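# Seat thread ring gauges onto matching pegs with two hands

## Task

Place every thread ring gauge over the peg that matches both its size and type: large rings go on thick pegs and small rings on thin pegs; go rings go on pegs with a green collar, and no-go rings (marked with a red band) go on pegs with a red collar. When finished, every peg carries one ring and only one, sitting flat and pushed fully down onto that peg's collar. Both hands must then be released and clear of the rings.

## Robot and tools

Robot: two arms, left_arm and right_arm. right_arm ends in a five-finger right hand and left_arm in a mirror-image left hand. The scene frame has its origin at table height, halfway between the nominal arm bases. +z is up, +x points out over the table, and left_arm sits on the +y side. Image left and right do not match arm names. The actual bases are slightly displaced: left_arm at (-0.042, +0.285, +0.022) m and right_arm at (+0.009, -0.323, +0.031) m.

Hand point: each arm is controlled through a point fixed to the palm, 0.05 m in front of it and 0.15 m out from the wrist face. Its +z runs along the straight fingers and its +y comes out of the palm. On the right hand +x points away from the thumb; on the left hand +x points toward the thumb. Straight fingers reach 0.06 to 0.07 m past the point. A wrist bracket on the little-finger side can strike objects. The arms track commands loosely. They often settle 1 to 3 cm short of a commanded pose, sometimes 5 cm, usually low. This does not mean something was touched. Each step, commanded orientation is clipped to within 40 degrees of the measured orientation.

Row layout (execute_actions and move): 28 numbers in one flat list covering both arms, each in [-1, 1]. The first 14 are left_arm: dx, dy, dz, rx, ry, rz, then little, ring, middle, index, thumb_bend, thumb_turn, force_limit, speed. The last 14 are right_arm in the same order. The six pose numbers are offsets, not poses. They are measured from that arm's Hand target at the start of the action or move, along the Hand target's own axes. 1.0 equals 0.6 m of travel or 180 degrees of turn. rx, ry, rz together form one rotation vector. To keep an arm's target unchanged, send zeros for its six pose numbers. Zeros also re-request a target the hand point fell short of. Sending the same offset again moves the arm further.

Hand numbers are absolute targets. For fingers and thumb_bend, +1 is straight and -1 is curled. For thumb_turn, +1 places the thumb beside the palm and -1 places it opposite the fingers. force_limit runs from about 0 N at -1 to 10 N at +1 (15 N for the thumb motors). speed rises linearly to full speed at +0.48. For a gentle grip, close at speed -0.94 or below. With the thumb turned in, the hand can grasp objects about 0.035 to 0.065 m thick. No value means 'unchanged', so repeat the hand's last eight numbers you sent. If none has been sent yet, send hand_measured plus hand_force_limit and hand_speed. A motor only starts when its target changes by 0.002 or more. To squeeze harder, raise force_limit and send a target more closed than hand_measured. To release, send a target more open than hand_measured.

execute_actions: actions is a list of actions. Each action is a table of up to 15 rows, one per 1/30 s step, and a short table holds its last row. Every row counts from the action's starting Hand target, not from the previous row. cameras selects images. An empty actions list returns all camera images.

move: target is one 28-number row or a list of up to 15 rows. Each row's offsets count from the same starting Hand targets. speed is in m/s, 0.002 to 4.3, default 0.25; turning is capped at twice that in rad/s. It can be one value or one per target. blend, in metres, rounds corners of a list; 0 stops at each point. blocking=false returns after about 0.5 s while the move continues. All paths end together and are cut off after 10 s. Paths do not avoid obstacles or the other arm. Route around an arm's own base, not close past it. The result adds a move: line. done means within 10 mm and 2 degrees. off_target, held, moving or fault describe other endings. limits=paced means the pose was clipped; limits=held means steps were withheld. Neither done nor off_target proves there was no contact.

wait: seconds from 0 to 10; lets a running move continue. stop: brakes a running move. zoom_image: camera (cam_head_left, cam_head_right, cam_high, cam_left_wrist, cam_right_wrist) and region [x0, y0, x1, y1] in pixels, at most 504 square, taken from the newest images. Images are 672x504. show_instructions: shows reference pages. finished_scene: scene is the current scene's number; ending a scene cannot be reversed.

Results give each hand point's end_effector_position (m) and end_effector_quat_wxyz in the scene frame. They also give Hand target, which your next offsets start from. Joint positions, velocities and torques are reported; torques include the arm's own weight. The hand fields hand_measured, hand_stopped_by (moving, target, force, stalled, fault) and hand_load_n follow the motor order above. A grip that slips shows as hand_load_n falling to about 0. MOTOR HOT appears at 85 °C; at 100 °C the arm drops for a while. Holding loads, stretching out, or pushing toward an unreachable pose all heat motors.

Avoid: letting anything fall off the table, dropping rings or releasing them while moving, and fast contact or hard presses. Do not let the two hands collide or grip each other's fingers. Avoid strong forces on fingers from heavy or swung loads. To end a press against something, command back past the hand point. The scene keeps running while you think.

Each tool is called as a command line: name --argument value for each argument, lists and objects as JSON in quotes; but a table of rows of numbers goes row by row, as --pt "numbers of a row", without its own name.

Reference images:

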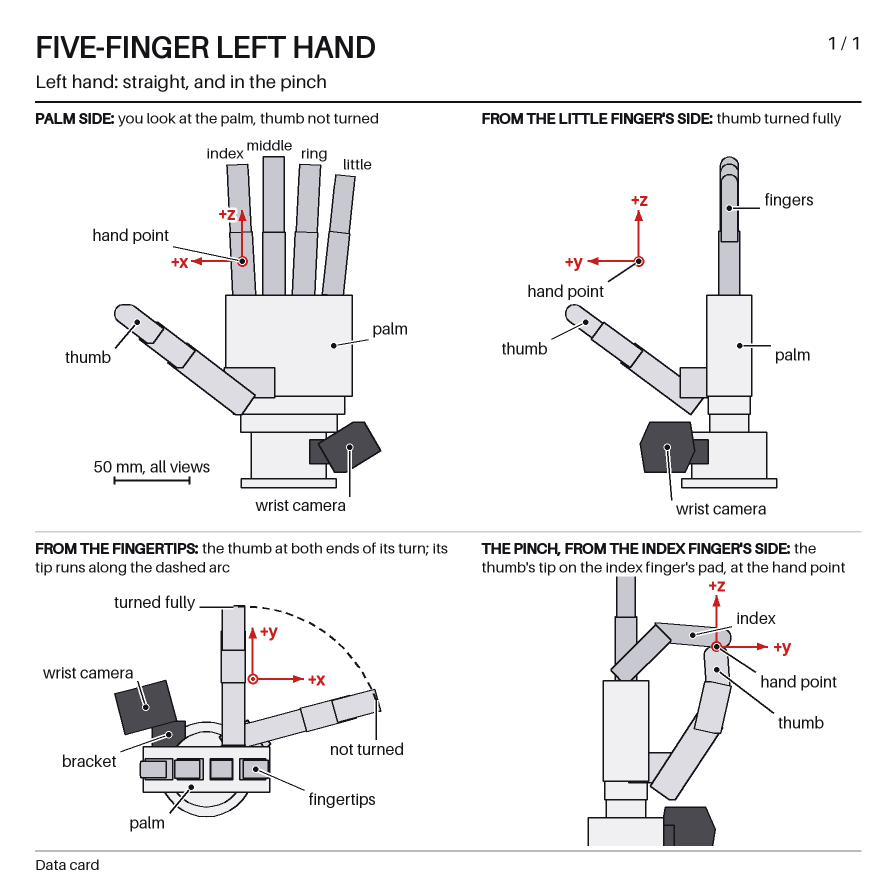

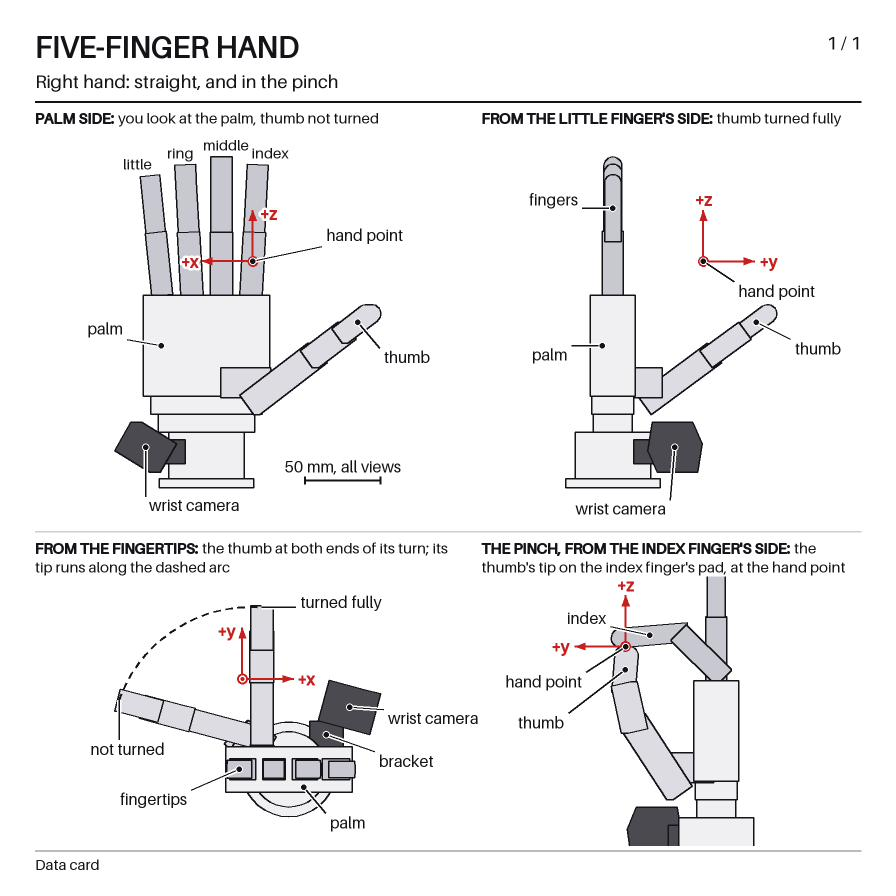

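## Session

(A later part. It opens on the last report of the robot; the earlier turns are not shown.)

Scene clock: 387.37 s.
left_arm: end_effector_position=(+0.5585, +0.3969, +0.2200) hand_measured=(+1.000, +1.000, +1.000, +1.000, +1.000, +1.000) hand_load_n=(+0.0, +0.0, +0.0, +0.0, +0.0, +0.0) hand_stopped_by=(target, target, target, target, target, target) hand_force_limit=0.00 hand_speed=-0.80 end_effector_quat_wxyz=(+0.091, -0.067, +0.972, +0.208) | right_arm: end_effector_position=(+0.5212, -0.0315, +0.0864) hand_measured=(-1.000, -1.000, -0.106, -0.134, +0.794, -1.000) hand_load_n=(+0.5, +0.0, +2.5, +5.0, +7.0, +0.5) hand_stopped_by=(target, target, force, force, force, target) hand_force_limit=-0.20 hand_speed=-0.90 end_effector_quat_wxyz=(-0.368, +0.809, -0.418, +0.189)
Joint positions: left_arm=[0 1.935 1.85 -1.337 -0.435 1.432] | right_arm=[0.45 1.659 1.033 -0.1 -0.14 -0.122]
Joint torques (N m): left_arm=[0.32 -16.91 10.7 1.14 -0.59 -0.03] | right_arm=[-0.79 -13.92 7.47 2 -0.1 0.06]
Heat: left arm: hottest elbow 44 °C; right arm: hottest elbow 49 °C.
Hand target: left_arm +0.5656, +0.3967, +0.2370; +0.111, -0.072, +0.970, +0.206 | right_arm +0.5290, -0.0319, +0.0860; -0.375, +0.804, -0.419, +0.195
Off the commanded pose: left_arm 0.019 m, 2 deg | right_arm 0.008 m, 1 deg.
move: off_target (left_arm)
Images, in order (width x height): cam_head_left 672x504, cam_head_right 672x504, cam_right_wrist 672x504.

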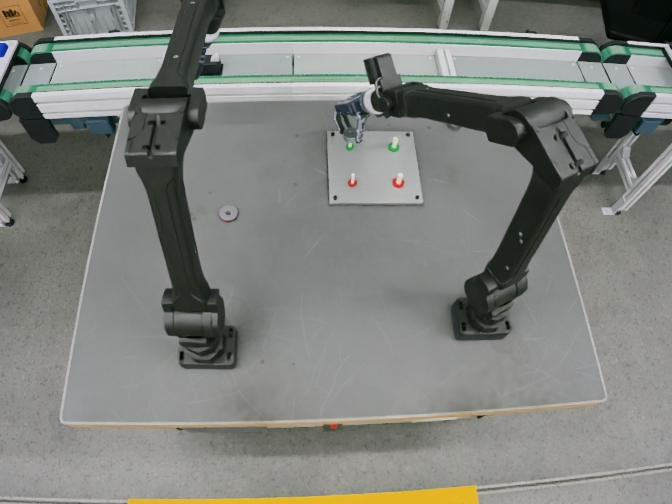

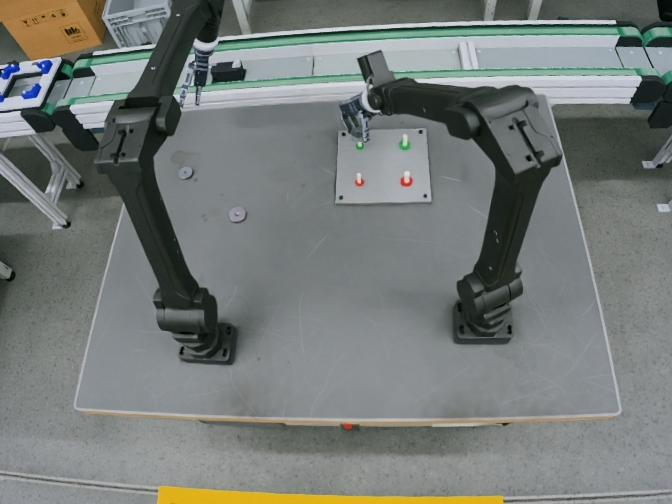

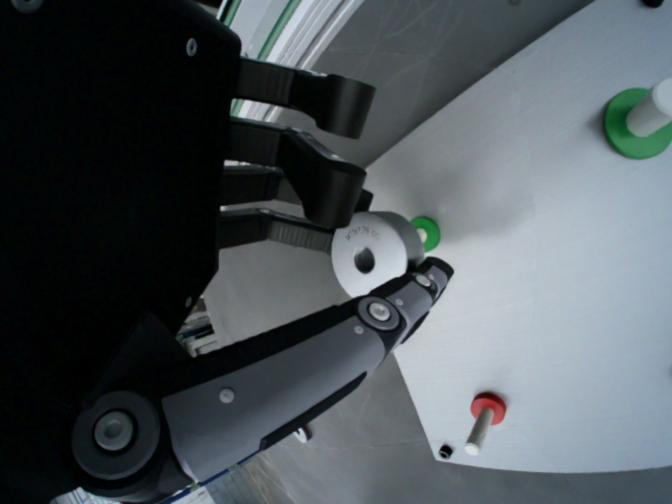

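move --pt "0 0 0 0 0 0 1 1 1 1 1 1 0 -0.8 0.0178 -0.0354 -0.046 0 0 0 -1 -1 -0.35 -0.35 0.5 -1 -0.2 -0.9" --pt "0 0 0 0 0 0 1 1 1 1 1 1 0 -0.8 0.0056 0.0025 -0.003 0 0 0 -1 -1 -0.35 -0.35 0.5 -1 -0.2 -0.9" --speed 0.1 --cameras '["cam_head_left","cam_head_right","cam_high"]'

zoom_image --camera "cam_head_right" --region '[330, 110, 390, 170]'

zoom_image --camera "cam_head_left" --region '[320, 110, 380, 170]'

Scene clock: 402.87 s.
left_arm: end_effector_position=(+0.5585, +0.3969, +0.2200) hand_measured=(+1.000, +1.000, +1.000, +1.000, +1.000, +1.000) hand_load_n=(+0.0, -0.5, +0.0, +0.0, +0.0, +0.0) hand_stopped_by=(target, target, target, target, target, target) hand_force_limit=0.00 hand_speed=-0.80 end_effector_quat_wxyz=(+0.091, -0.067, +0.972, +0.208) | right_arm: end_effector_position=(+0.5240, -0.0427, +0.0845) hand_measured=(-1.000, -1.000, -0.106, -0.134, +0.794, -1.000) hand_load_n=(+0.0, +0.0, +2.0, +5.0, +7.0, +0.5) hand_stopped_by=(target, target, force, force, force, target) hand_force_limit=-0.20 hand_speed=-0.90 end_effector_quat_wxyz=(-0.366, +0.807, -0.423, +0.189)
Joint positions: left_arm=[0 1.935 1.85 -1.337 -0.435 1.432] | right_arm=[0.428 1.658 1.027 -0.1 -0.15 -0.127]
Joint torques (N m): left_arm=[0.44 -16.85 10.76 1.18 -0.6 -0.02] | right_arm=[0.26 -14.04 7.58 1.96 0.03 0.05]
Heat: left arm: hottest elbow 44 °C; right arm: hottest elbow 48 °C.
Hand target: left_arm +0.5656, +0.3967, +0.2370; +0.111, -0.072, +0.970, +0.206 | right_arm +0.5289, -0.0358, +0.0860; -0.375, +0.804, -0.418, +0.195
Off the commanded pose: left_arm 0.019 m, 2 deg | right_arm 0.009 m, 1 deg.
move: off_target (left_arm)
Images, in order (width x height): cam_head_left 672x504, cam_head_right 672x504, cam_high 672x504.

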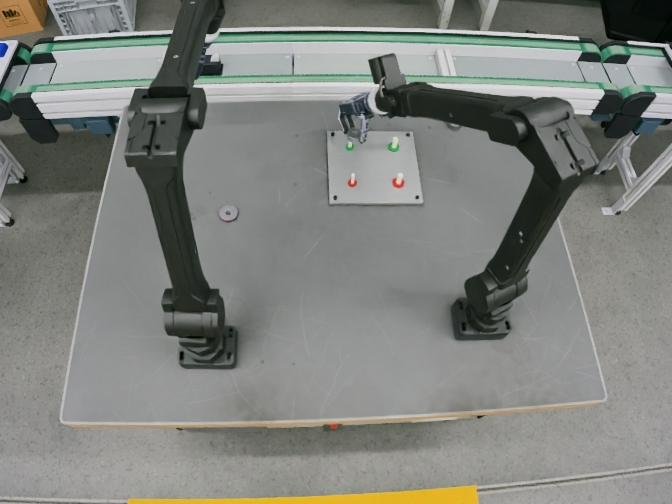

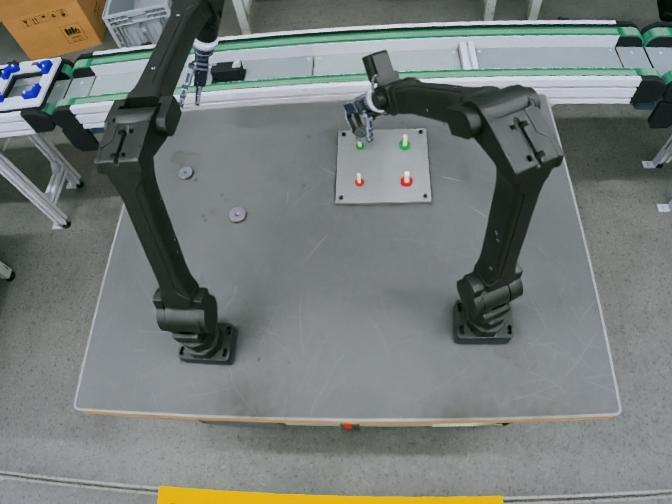

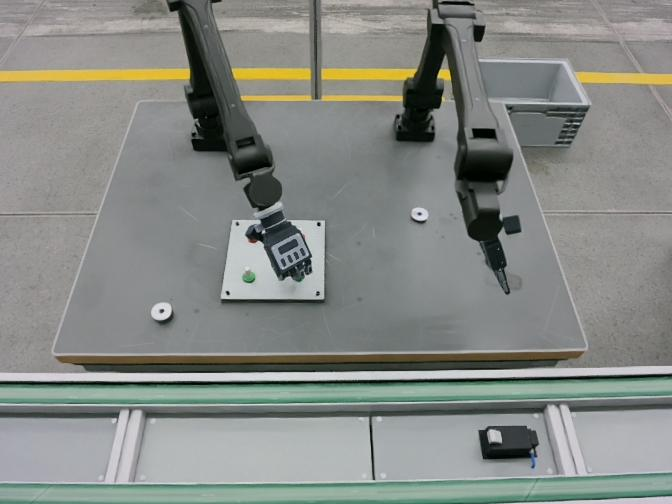

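Scaled by 8.400 from the camera's 672x504 image, which has a finer 960x720 frame.

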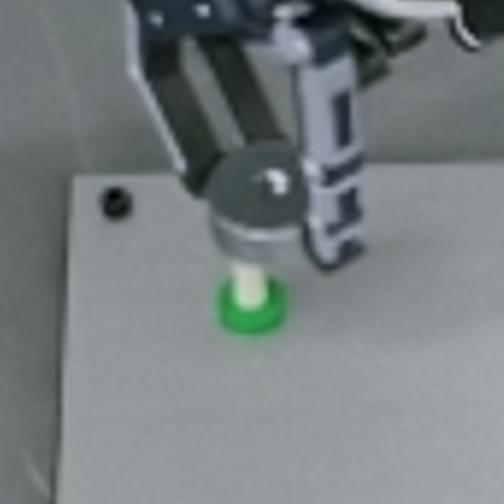

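Scaled by 8.400 from the camera's 672x504 image, which has a finer 960x720 frame.

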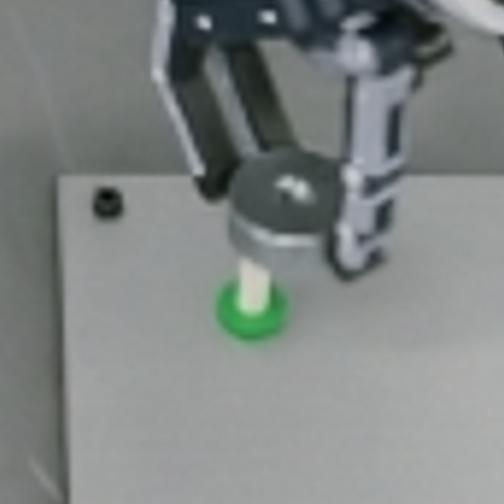

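move --target '[0,0,0,0,0,0,1,1,1,1,1,1,0,-0.8,-0.0134,-0.006,0.0072,0,0,0,-1,-1,-0.35,-0.35,0.5,-1,-0.2,-0.9]' --speed 0.05 --cameras '["cam_head_left","cam_head_right","cam_high"]'

zoom_image --camera "cam_head_right" --region '[330, 110, 390, 170]'

zoom_image --camera "cam_head_left" --region '[320, 110, 380, 170]'

Scene clock: 413.33 s.
left_arm: end_effector_position=(+0.5585, +0.3969, +0.2200) hand_measured=(+1.000, +1.000, +1.000, +1.000, +1.000, +1.000) hand_load_n=(+0.0, +0.0, +0.0, +0.0, +0.0, +0.0) hand_stopped_by=(target, target, target, target, target, target) hand_force_limit=0.00 hand_speed=-0.80 end_effector_quat_wxyz=(+0.091, -0.067, +0.972, +0.208) | right_arm: end_effector_position=(+0.5200, -0.0358, +0.0811) hand_measured=(-1.000, -1.000, -0.106, -0.134, +0.794, -1.000) hand_load_n=(+0.0, +0.0, +2.5, +5.0, +7.0, +0.5) hand_stopped_by=(target, target, force, force, force, target) hand_force_limit=-0.20 hand_speed=-0.90 end_effector_quat_wxyz=(-0.362, +0.810, -0.420, +0.189)
Joint positions: left_arm=[0 1.935 1.85 -1.337 -0.435 1.432] | right_arm=[0.446 1.663 1.027 -0.1 -0.136 -0.127]
Joint torques (N m): left_arm=[0.44 -16.73 10.7 1.13 -0.58 -0.04] | right_arm=[0.21 -13.86 8.4 1.92 0.05 0.17]
Heat: left arm: hottest elbow 44 °C; right arm: hottest elbow 48 °C.
Hand target: left_arm +0.5656, +0.3967, +0.2370; +0.111, -0.072, +0.970, +0.206 | right_arm +0.5290, -0.0261, +0.0861; -0.375, +0.804, -0.418, +0.195
Off the commanded pose: left_arm 0.019 m, 2 deg | right_arm 0.014 m, 2 deg.
move: off_target (left_arm, right_arm)
Images, in order (width x height): cam_head_left 672x504, cam_head_right 672x504, cam_high 672x504.

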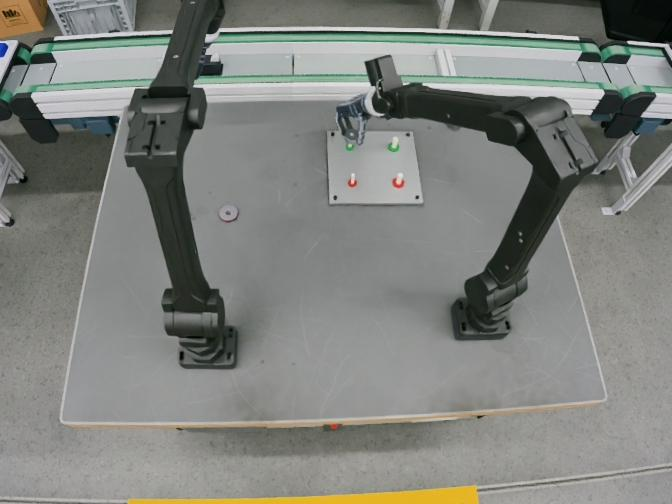

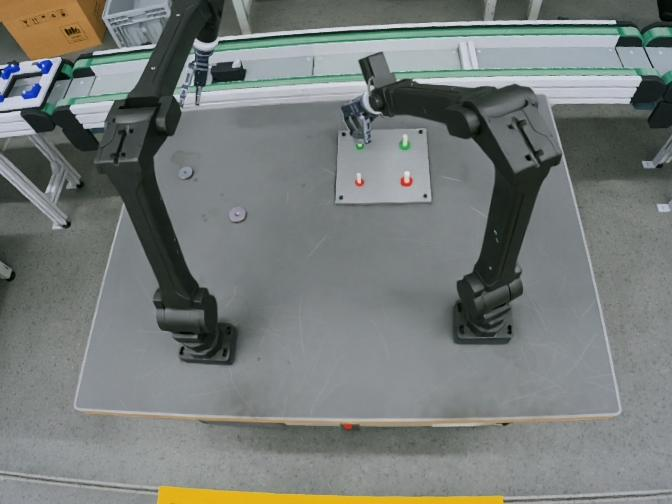

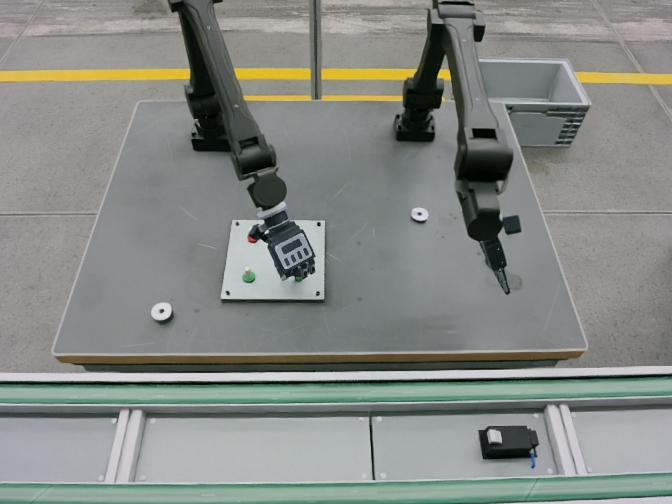

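Scaled by 8.400 from the camera's 672x504 image, which has a finer 960x720 frame.

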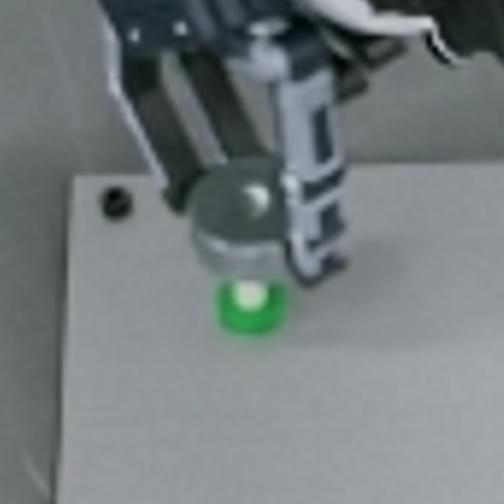

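Scaled by 8.400 from the camera's 672x504 image, which has a finer 960x720 frame.

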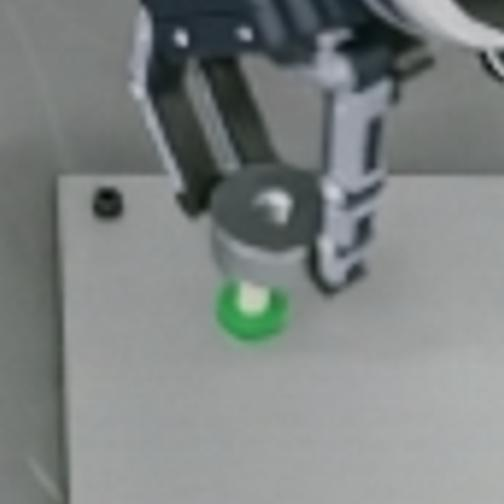

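move --pt "0 0 0 0 0 0 1 1 1 1 1 1 0 -0.8 -0.0003 -0.041 -0.0289 0 0 0 -1 -1 -0.35 -0.35 0.5 -1 -0.2 -0.9" --pt "0 0 0 0 0 0 1 1 1 1 1 1 0 -0.8 -0.0003 -0.0027 0.0033 0 0 0 -1 -1 -0.35 -0.35 0.5 -1 -0.2 -0.9" --speed 0.1 --cameras '["cam_head_left","cam_head_right"]'

zoom_image --camera "cam_head_right" --region '[330, 110, 390, 170]'

zoom_image --camera "cam_head_left" --region '[320, 110, 380, 170]'

Scene clock: 428.00 s.
left_arm: end_effector_position=(+0.5585, +0.3969, +0.2200) hand_measured=(+1.000, +1.000, +1.000, +1.000, +1.000, +1.000) hand_load_n=(+0.0, +0.0, +0.0, +0.0, +0.0, +0.0) hand_stopped_by=(target, target, target, target, target, target) hand_force_limit=0.00 hand_speed=-0.80 end_effector_quat_wxyz=(+0.091, -0.067, +0.972, +0.208) | right_arm: end_effector_position=(+0.5200, -0.0356, +0.0789) hand_measured=(-1.000, -1.000, -0.106, -0.134, +0.794, -1.000) hand_load_n=(+0.0, +0.0, +2.5, +5.0, +7.0, +0.5) hand_stopped_by=(target, target, force, force, force, target) hand_force_limit=-0.20 hand_speed=-0.90 end_effector_quat_wxyz=(-0.361, +0.811, -0.421, +0.188)
Joint positions: left_arm=[0 1.935 1.85 -1.337 -0.435 1.432] | right_arm=[0.446 1.668 1.029 -0.102 -0.135 -0.124]
Joint torques (N m): left_arm=[0.5 -16.97 10.71 1.14 -0.6 -0.04] | right_arm=[0.32 -13.92 8.77 1.91 0.04 0.16]
Heat: left arm: hottest elbow 44 °C; right arm: hottest elbow 48 °C.
Hand target: left_arm +0.5656, +0.3967, +0.2370; +0.111, -0.072, +0.970, +0.206 | right_arm +0.5310, -0.0244, +0.0862; -0.375, +0.804, -0.418, +0.195
Off the commanded pose: left_arm 0.019 m, 2 deg | right_arm 0.017 m, 2 deg.
move: off_target (left_arm, right_arm)
Images, in order (width x height): cam_head_left 672x504, cam_head_right 672x504.

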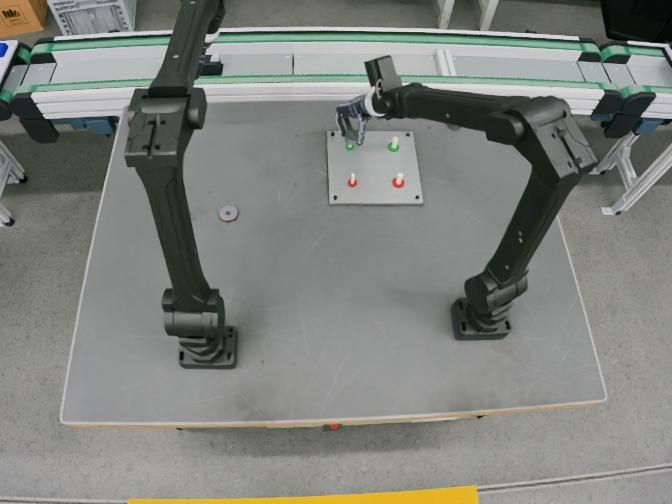

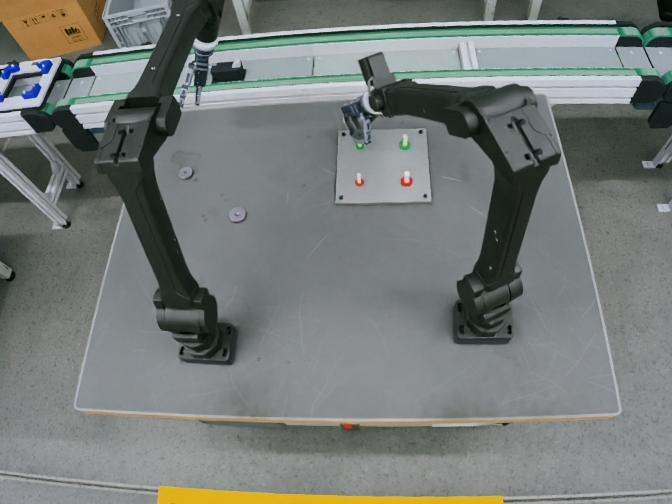

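Scaled by 8.400 from the camera's 672x504 image, which has a finer 960x720 frame.

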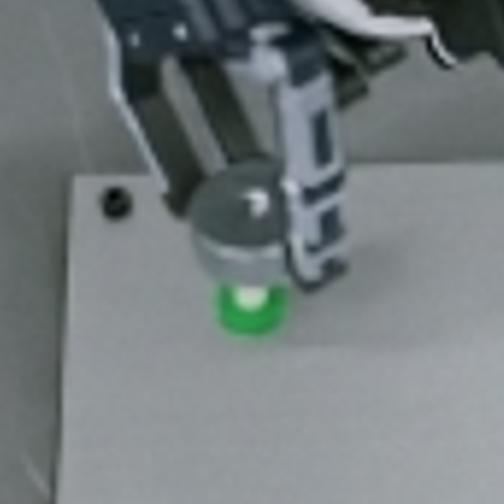

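Scaled by 8.400 from the camera's 672x504 image, which has a finer 960x720 frame.

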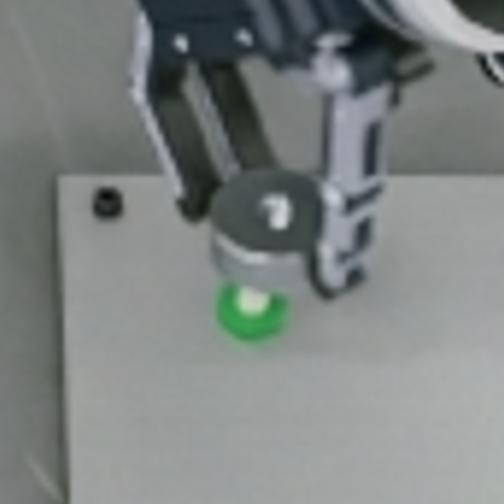

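wait --seconds 0 --cameras '["cam_right_wrist"]'

zoom_image --camera "cam_right_wrist" --region '[320, 150, 520, 320]'

Scene clock: 432.77 s.
left_arm: end_effector_position=(+0.5585, +0.3969, +0.2200) hand_measured=(+1.000, +1.000, +1.000, +1.000, +1.000, +1.000) hand_load_n=(+0.0, +0.0, +0.5, +0.0, +0.0, +0.0) hand_stopped_by=(target, target, target, target, target, target) hand_force_limit=0.00 hand_speed=-0.80 end_effector_quat_wxyz=(+0.091, -0.067, +0.972, +0.208) | right_arm: end_effector_position=(+0.5200, -0.0356, +0.0789) hand_measured=(-1.000, -1.000, -0.106, -0.134, +0.794, -1.000) hand_load_n=(+0.0, +0.0, +2.0, +5.0, +7.0, +0.5) hand_stopped_by=(target, target, force, force, force, target) hand_force_limit=-0.20 hand_speed=-0.90 end_effector_quat_wxyz=(-0.361, +0.811, -0.421, +0.188)
Joint positions: left_arm=[0 1.935 1.85 -1.337 -0.435 1.432] | right_arm=[0.446 1.668 1.029 -0.102 -0.135 -0.124]
Joint torques (N m): left_arm=[0.73 -16.91 10.73 1.17 -0.58 -0.01] | right_arm=[0.26 -13.92 8.77 1.91 0.04 0.16]
Heat: left arm: hottest elbow 44 °C; right arm: hottest elbow 48 °C.
Hand target: left_arm +0.5656, +0.3967, +0.2370; +0.111, -0.072, +0.970, +0.206 | right_arm +0.5310, -0.0244, +0.0862; -0.375, +0.804, -0.418, +0.195
Off the commanded pose: left_arm 0.019 m, 2 deg | right_arm 0.017 m, 2 deg.
Images, in order (width x height): cam_right_wrist 672x504.

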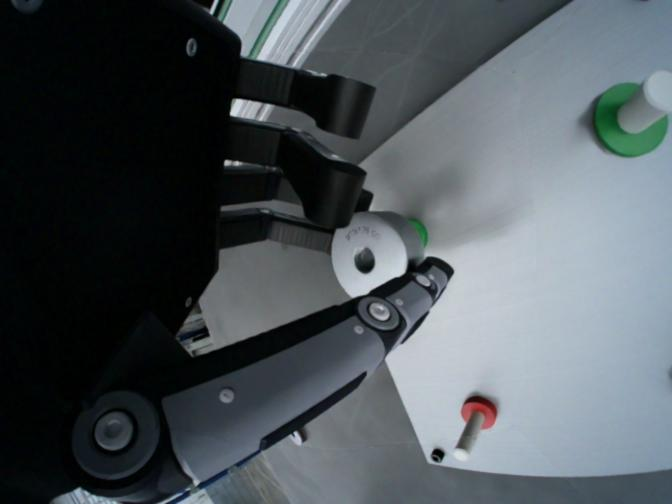

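Scaled by 2.520 from the camera's 672x504 image, which has a finer 960x720 frame.

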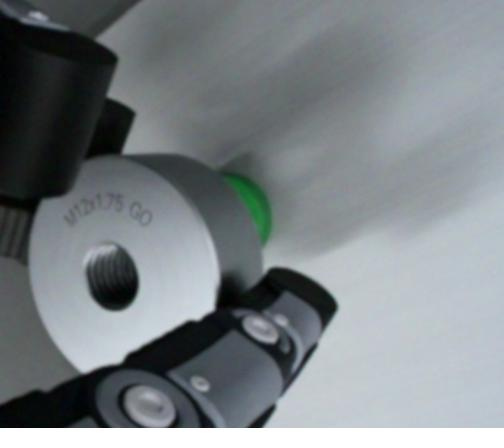

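move --target '[0,0,0,0,0,0,1,1,1,1,1,1,0,-0.8,-0.0004,0.0189,0.0189,0,0,0,-1,-1,-0.35,-0.35,0.5,-1,-0.2,-0.9]' --speed 0.04 --cameras '["cam_head_left","cam_head_right","cam_right_wrist"]'

zoom_image --camera "cam_head_right" --region '[330, 110, 390, 170]'

zoom_image --camera "cam_head_left" --region '[320, 110, 380, 170]'

zoom_image --camera "cam_right_wrist" --region '[320, 150, 520, 320]'

Scene clock: 438.80 s.
left_arm: end_effector_position=(+0.5585, +0.3969, +0.2200) hand_measured=(+1.000, +1.000, +1.000, +1.000, +1.000, +1.000) hand_load_n=(+0.0, +0.0, +0.0, +0.0, +0.0, +0.5) hand_stopped_by=(target, target, target, target, target, target) hand_force_limit=0.00 hand_speed=-0.80 end_effector_quat_wxyz=(+0.091, -0.067, +0.972, +0.208) | right_arm: end_effector_position=(+0.5252, -0.0325, +0.0658) hand_measured=(-1.000, -1.000, -0.106, -0.134, +0.794, -1.000) hand_load_n=(+0.0, +0.0, +2.0, +5.0, +7.0, +0.0) hand_stopped_by=(target, target, force, force, force, target) hand_force_limit=-0.20 hand_speed=-0.90 end_effector_quat_wxyz=(-0.363, +0.810, -0.421, +0.190)
Joint positions: left_arm=[0 1.935 1.85 -1.337 -0.435 1.432] | right_arm=[0.447 1.702 1.029 -0.061 -0.134 -0.123]
Joint torques (N m): left_arm=[0.62 -17.03 10.67 1.1 -0.59 -0.02] | right_arm=[0.26 -14.62 7.77 1.96 0.04 0.15]
Heat: left arm: hottest elbow 44 °C; right arm: hottest elbow 48 °C.
Hand target: left_arm +0.5656, +0.3967, +0.2370; +0.111, -0.072, +0.970, +0.206 | right_arm +0.5320, -0.0236, +0.0700; -0.375, +0.804, -0.419, +0.195
Off the commanded pose: left_arm 0.019 m, 2 deg | right_arm 0.012 m, 2 deg.
move: off_target (left_arm, right_arm)
Images, in order (width x height): cam_head_left 672x504, cam_head_right 672x504, cam_right_wrist 672x504.

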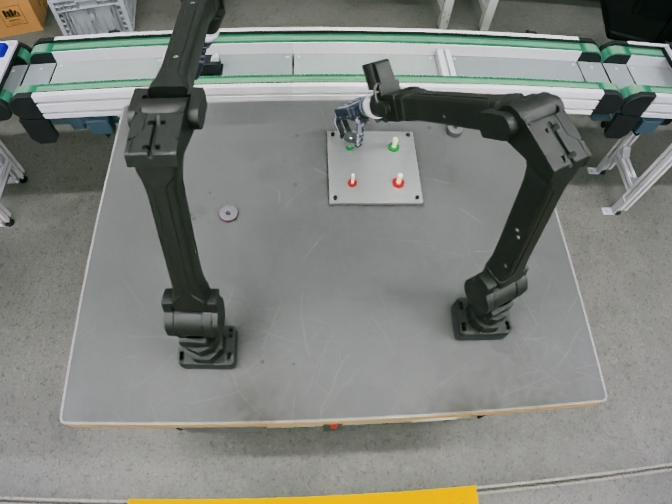

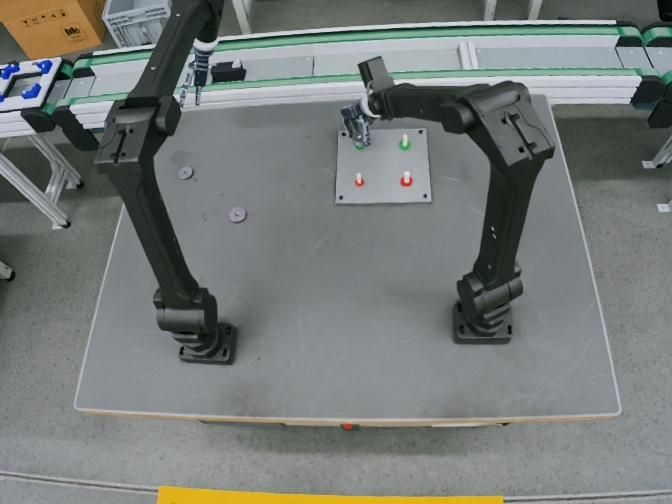

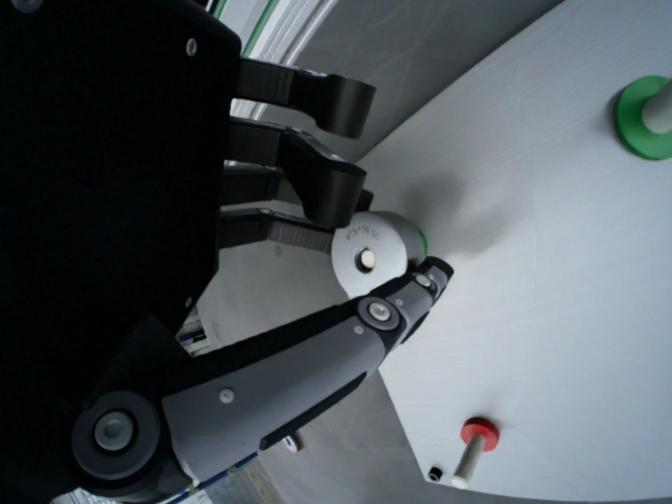

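Scaled by 8.400 from the camera's 672x504 image, which has a finer 960x720 frame.

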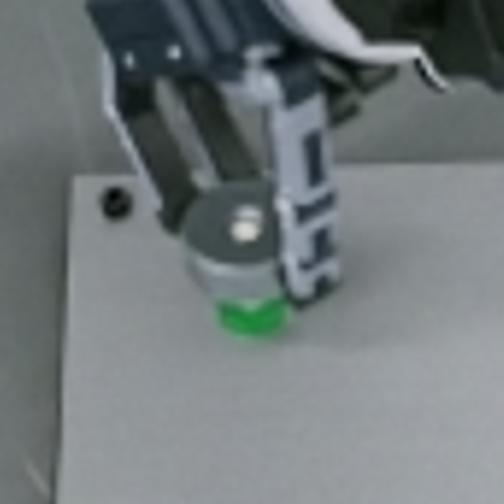

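Scaled by 8.400 from the camera's 672x504 image, which has a finer 960x720 frame.

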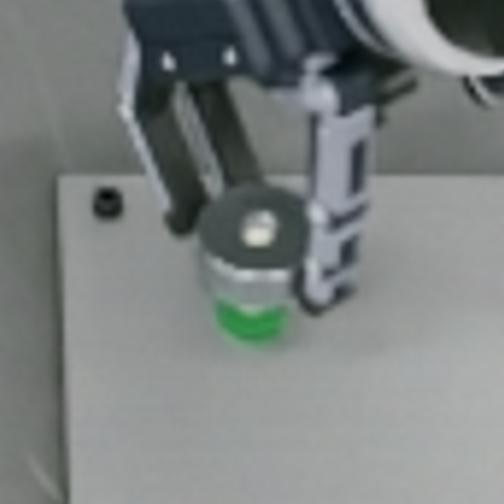

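Scaled by 2.520 from the camera's 672x504 image, which has a finer 960x720 frame.

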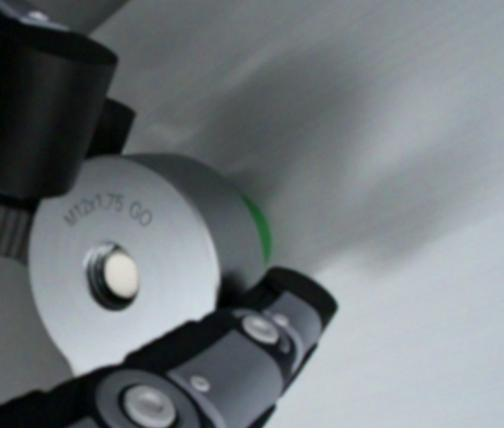

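move --target '[0,0,0,0,0,0,1,1,1,1,1,1,0,-0.8,0.0012,0.0351,0.0204,0,0,0,-1,-1,-0.35,-0.35,0.5,-1,-0.2,-0.9]' --speed 0.04 --cameras '["cam_head_left","cam_head_right","cam_right_wrist"]'

zoom_image --camera "cam_head_right" --region '[330, 110, 390, 170]'

zoom_image --camera "cam_right_wrist" --region '[320, 150, 520, 320]'

Scene clock: 445.10 s.
left_arm: end_effector_position=(+0.5585, +0.3969, +0.2200) hand_measured=(+1.000, +1.000, +1.000, +1.000, +1.000, +1.000) hand_load_n=(+0.0, +0.0, +0.0, +0.0, +0.0, +0.0) hand_stopped_by=(target, target, target, target, target, target) hand_force_limit=0.00 hand_speed=-0.80 end_effector_quat_wxyz=(+0.091, -0.067, +0.972, +0.208) | right_arm: end_effector_position=(+0.5256, -0.0324, +0.0471) hand_measured=(-1.000, -1.000, -0.106, -0.134, +0.794, -1.000) hand_load_n=(+0.0, +0.0, +2.0, +4.5, +7.0, +0.5) hand_stopped_by=(target, target, force, force, force, target) hand_force_limit=-0.20 hand_speed=-0.90 end_effector_quat_wxyz=(-0.367, +0.808, -0.419, +0.193)
Joint positions: left_arm=[0 1.935 1.85 -1.337 -0.435 1.432] | right_arm=[0.447 1.734 1.005 0.005 -0.134 -0.123]
Joint torques (N m): left_arm=[0.5 -16.79 10.73 1.16 -0.6 -0.03] | right_arm=[0.09 -14.33 6.87 1.98 -0.03 0.13]
Heat: left arm: hottest elbow 44 °C; right arm: hottest elbow 48 °C.
Hand target: left_arm +0.5656, +0.3967, +0.2370; +0.111, -0.072, +0.970, +0.206 | right_arm +0.5290, -0.0266, +0.0460; -0.375, +0.804, -0.419, +0.195
Off the commanded pose: left_arm 0.019 m, 2 deg | right_arm 0.007 m, 1 deg.
move: off_target (left_arm)
Images, in order (width x height): cam_head_left 672x504, cam_head_right 672x504, cam_right_wrist 672x504.

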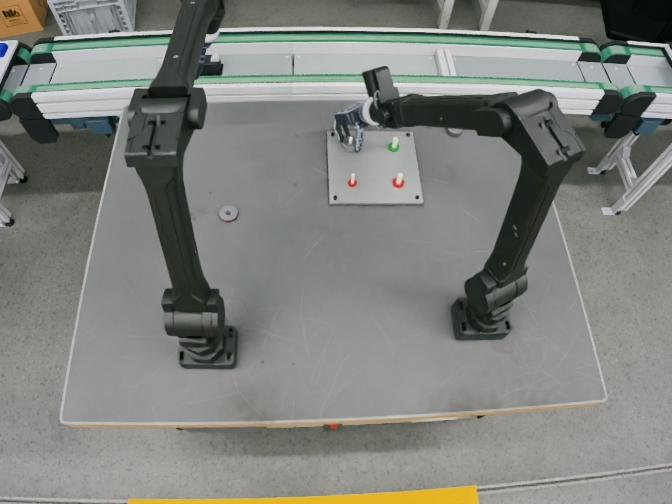

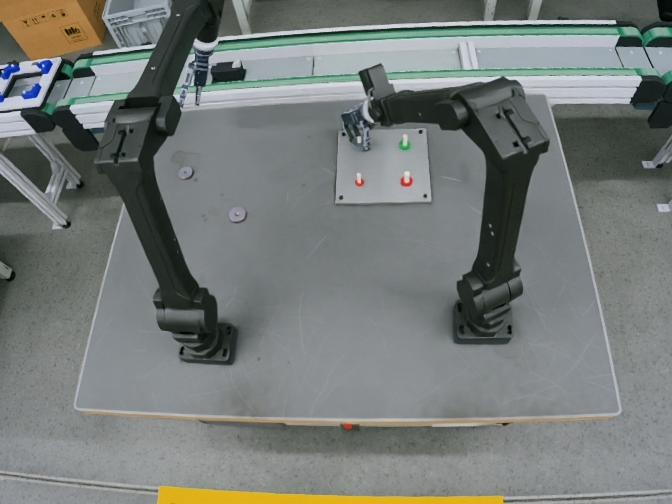

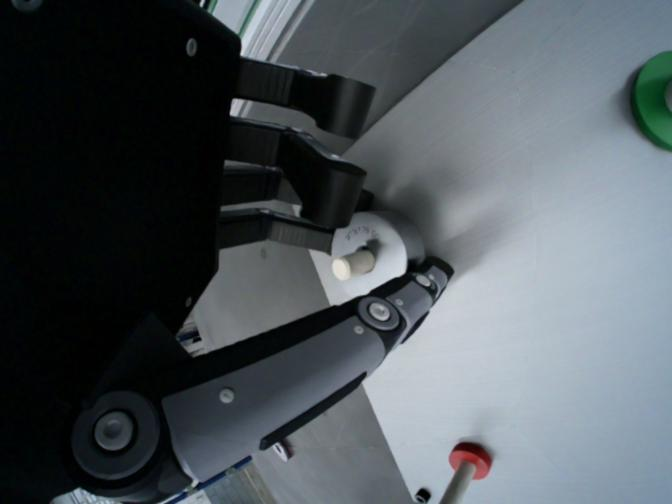

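Scaled by 8.400 from the camera's 672x504 image, which has a finer 960x720 frame.

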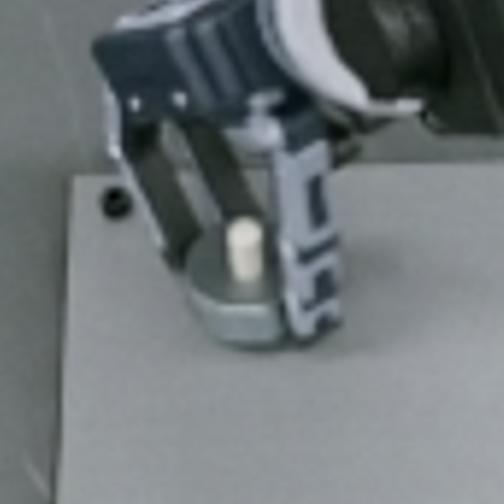

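Scaled by 2.520 from the camera's 672x504 image, which has a finer 960x720 frame.

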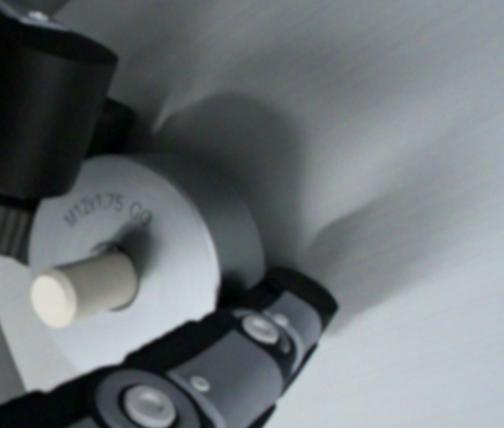

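execute_actions --actions '[[[0,0,0,0,0,0,1,1,1,1,1,1,0,-0.8,0,0,0,0,0,0,-1,-1,-0.0,-0.0,1,-1,-0.2,-0.5]],[[0,0,0,0,0,0,1,1,1,1,1,1,0,-0.8,0,0,0,0,0,0,-1,-1,0.08,0.08,1,-1,-0.2,-0.5]]]' --cameras '["cam_head_left","cam_head_right","cam_right_wrist"]'

zoom_image --camera "cam_head_right" --region '[330, 110, 390, 170]'

zoom_image --camera "cam_right_wrist" --region '[280, 150, 520, 320]'

Scene clock: 453.70 s.
left_arm: end_effector_position=(+0.5585, +0.3969, +0.2200) hand_measured=(+1.000, +1.000, +1.000, +1.000, +1.000, +1.000) hand_load_n=(+0.0, +0.0, +0.0, +0.0, +0.0, +0.0) hand_stopped_by=(target, target, target, target, target, target) hand_force_limit=0.00 hand_speed=-0.80 end_effector_quat_wxyz=(+0.091, -0.067, +0.972, +0.208) | right_arm: end_effector_position=(+0.5279, -0.0313, +0.0496) hand_measured=(-1.000, -1.000, +0.080, +0.080, +1.000, -1.000) hand_load_n=(+0.0, +0.0, -3.0, +0.0, +0.0, +0.0) hand_stopped_by=(target, target, target, target, target, target) hand_force_limit=-0.20 hand_speed=-0.50 end_effector_quat_wxyz=(-0.372, +0.806, -0.418, +0.196)
Joint positions: left_arm=[0 1.935 1.85 -1.337 -0.435 1.432] | right_arm=[0.447 1.733 1.004 0.018 -0.134 -0.123]
Joint torques (N m): left_arm=[0.56 -16.79 10.78 1.13 -0.59 -0.03] | right_arm=[0.09 -14.27 6.94 1.57 -0.02 0.13]
Heat: left arm: hottest elbow 44 °C; right arm: hottest elbow 48 °C.
Hand target: left_arm +0.5656, +0.3967, +0.2370; +0.111, -0.072, +0.970, +0.206 | right_arm +0.5289, -0.0266, +0.0461; -0.375, +0.804, -0.419, +0.195
Off the commanded pose: left_arm 0.019 m, 2 deg | right_arm 0.006 m, 0 deg.
Images, in order (width x height): cam_head_left 672x504, cam_head_right 672x504, cam_right_wrist 672x504.

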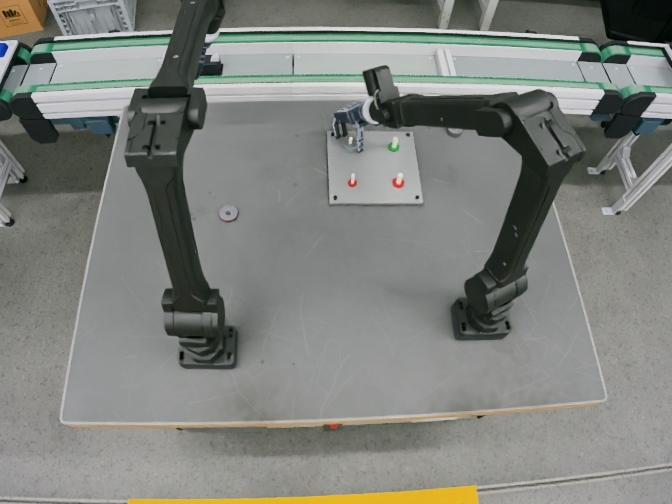

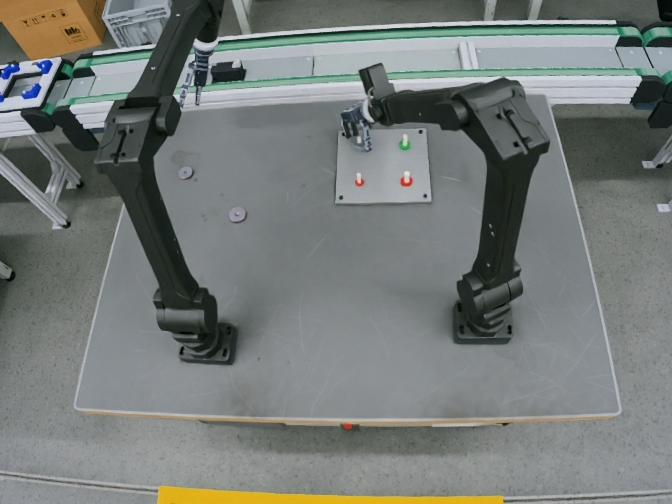

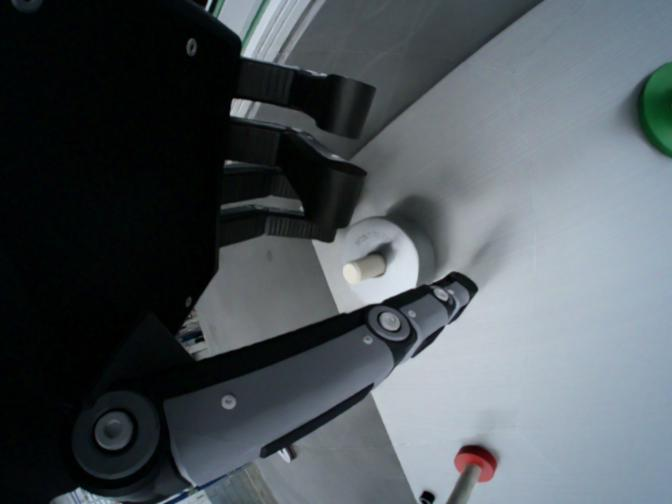

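Scaled by 8.400 from the camera's 672x504 image, which has a finer 960x720 frame.

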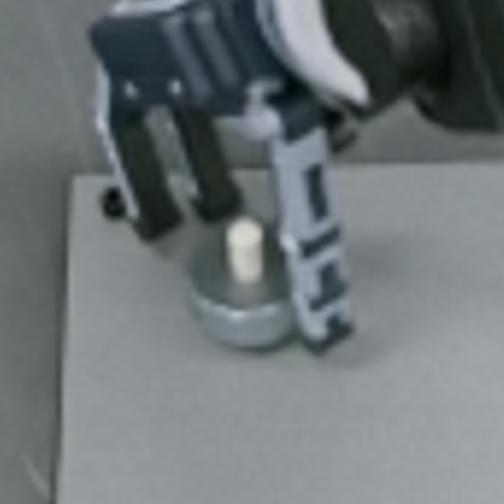

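Scaled by 2.100 from the camera's 672x504 image, which has a finer 960x720 frame.

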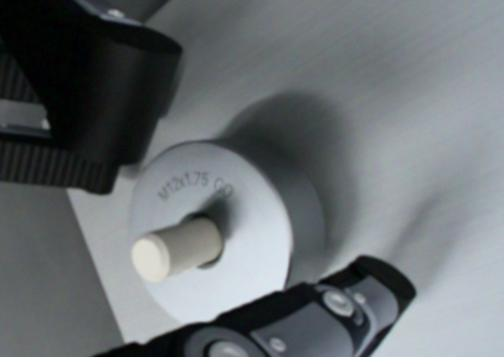

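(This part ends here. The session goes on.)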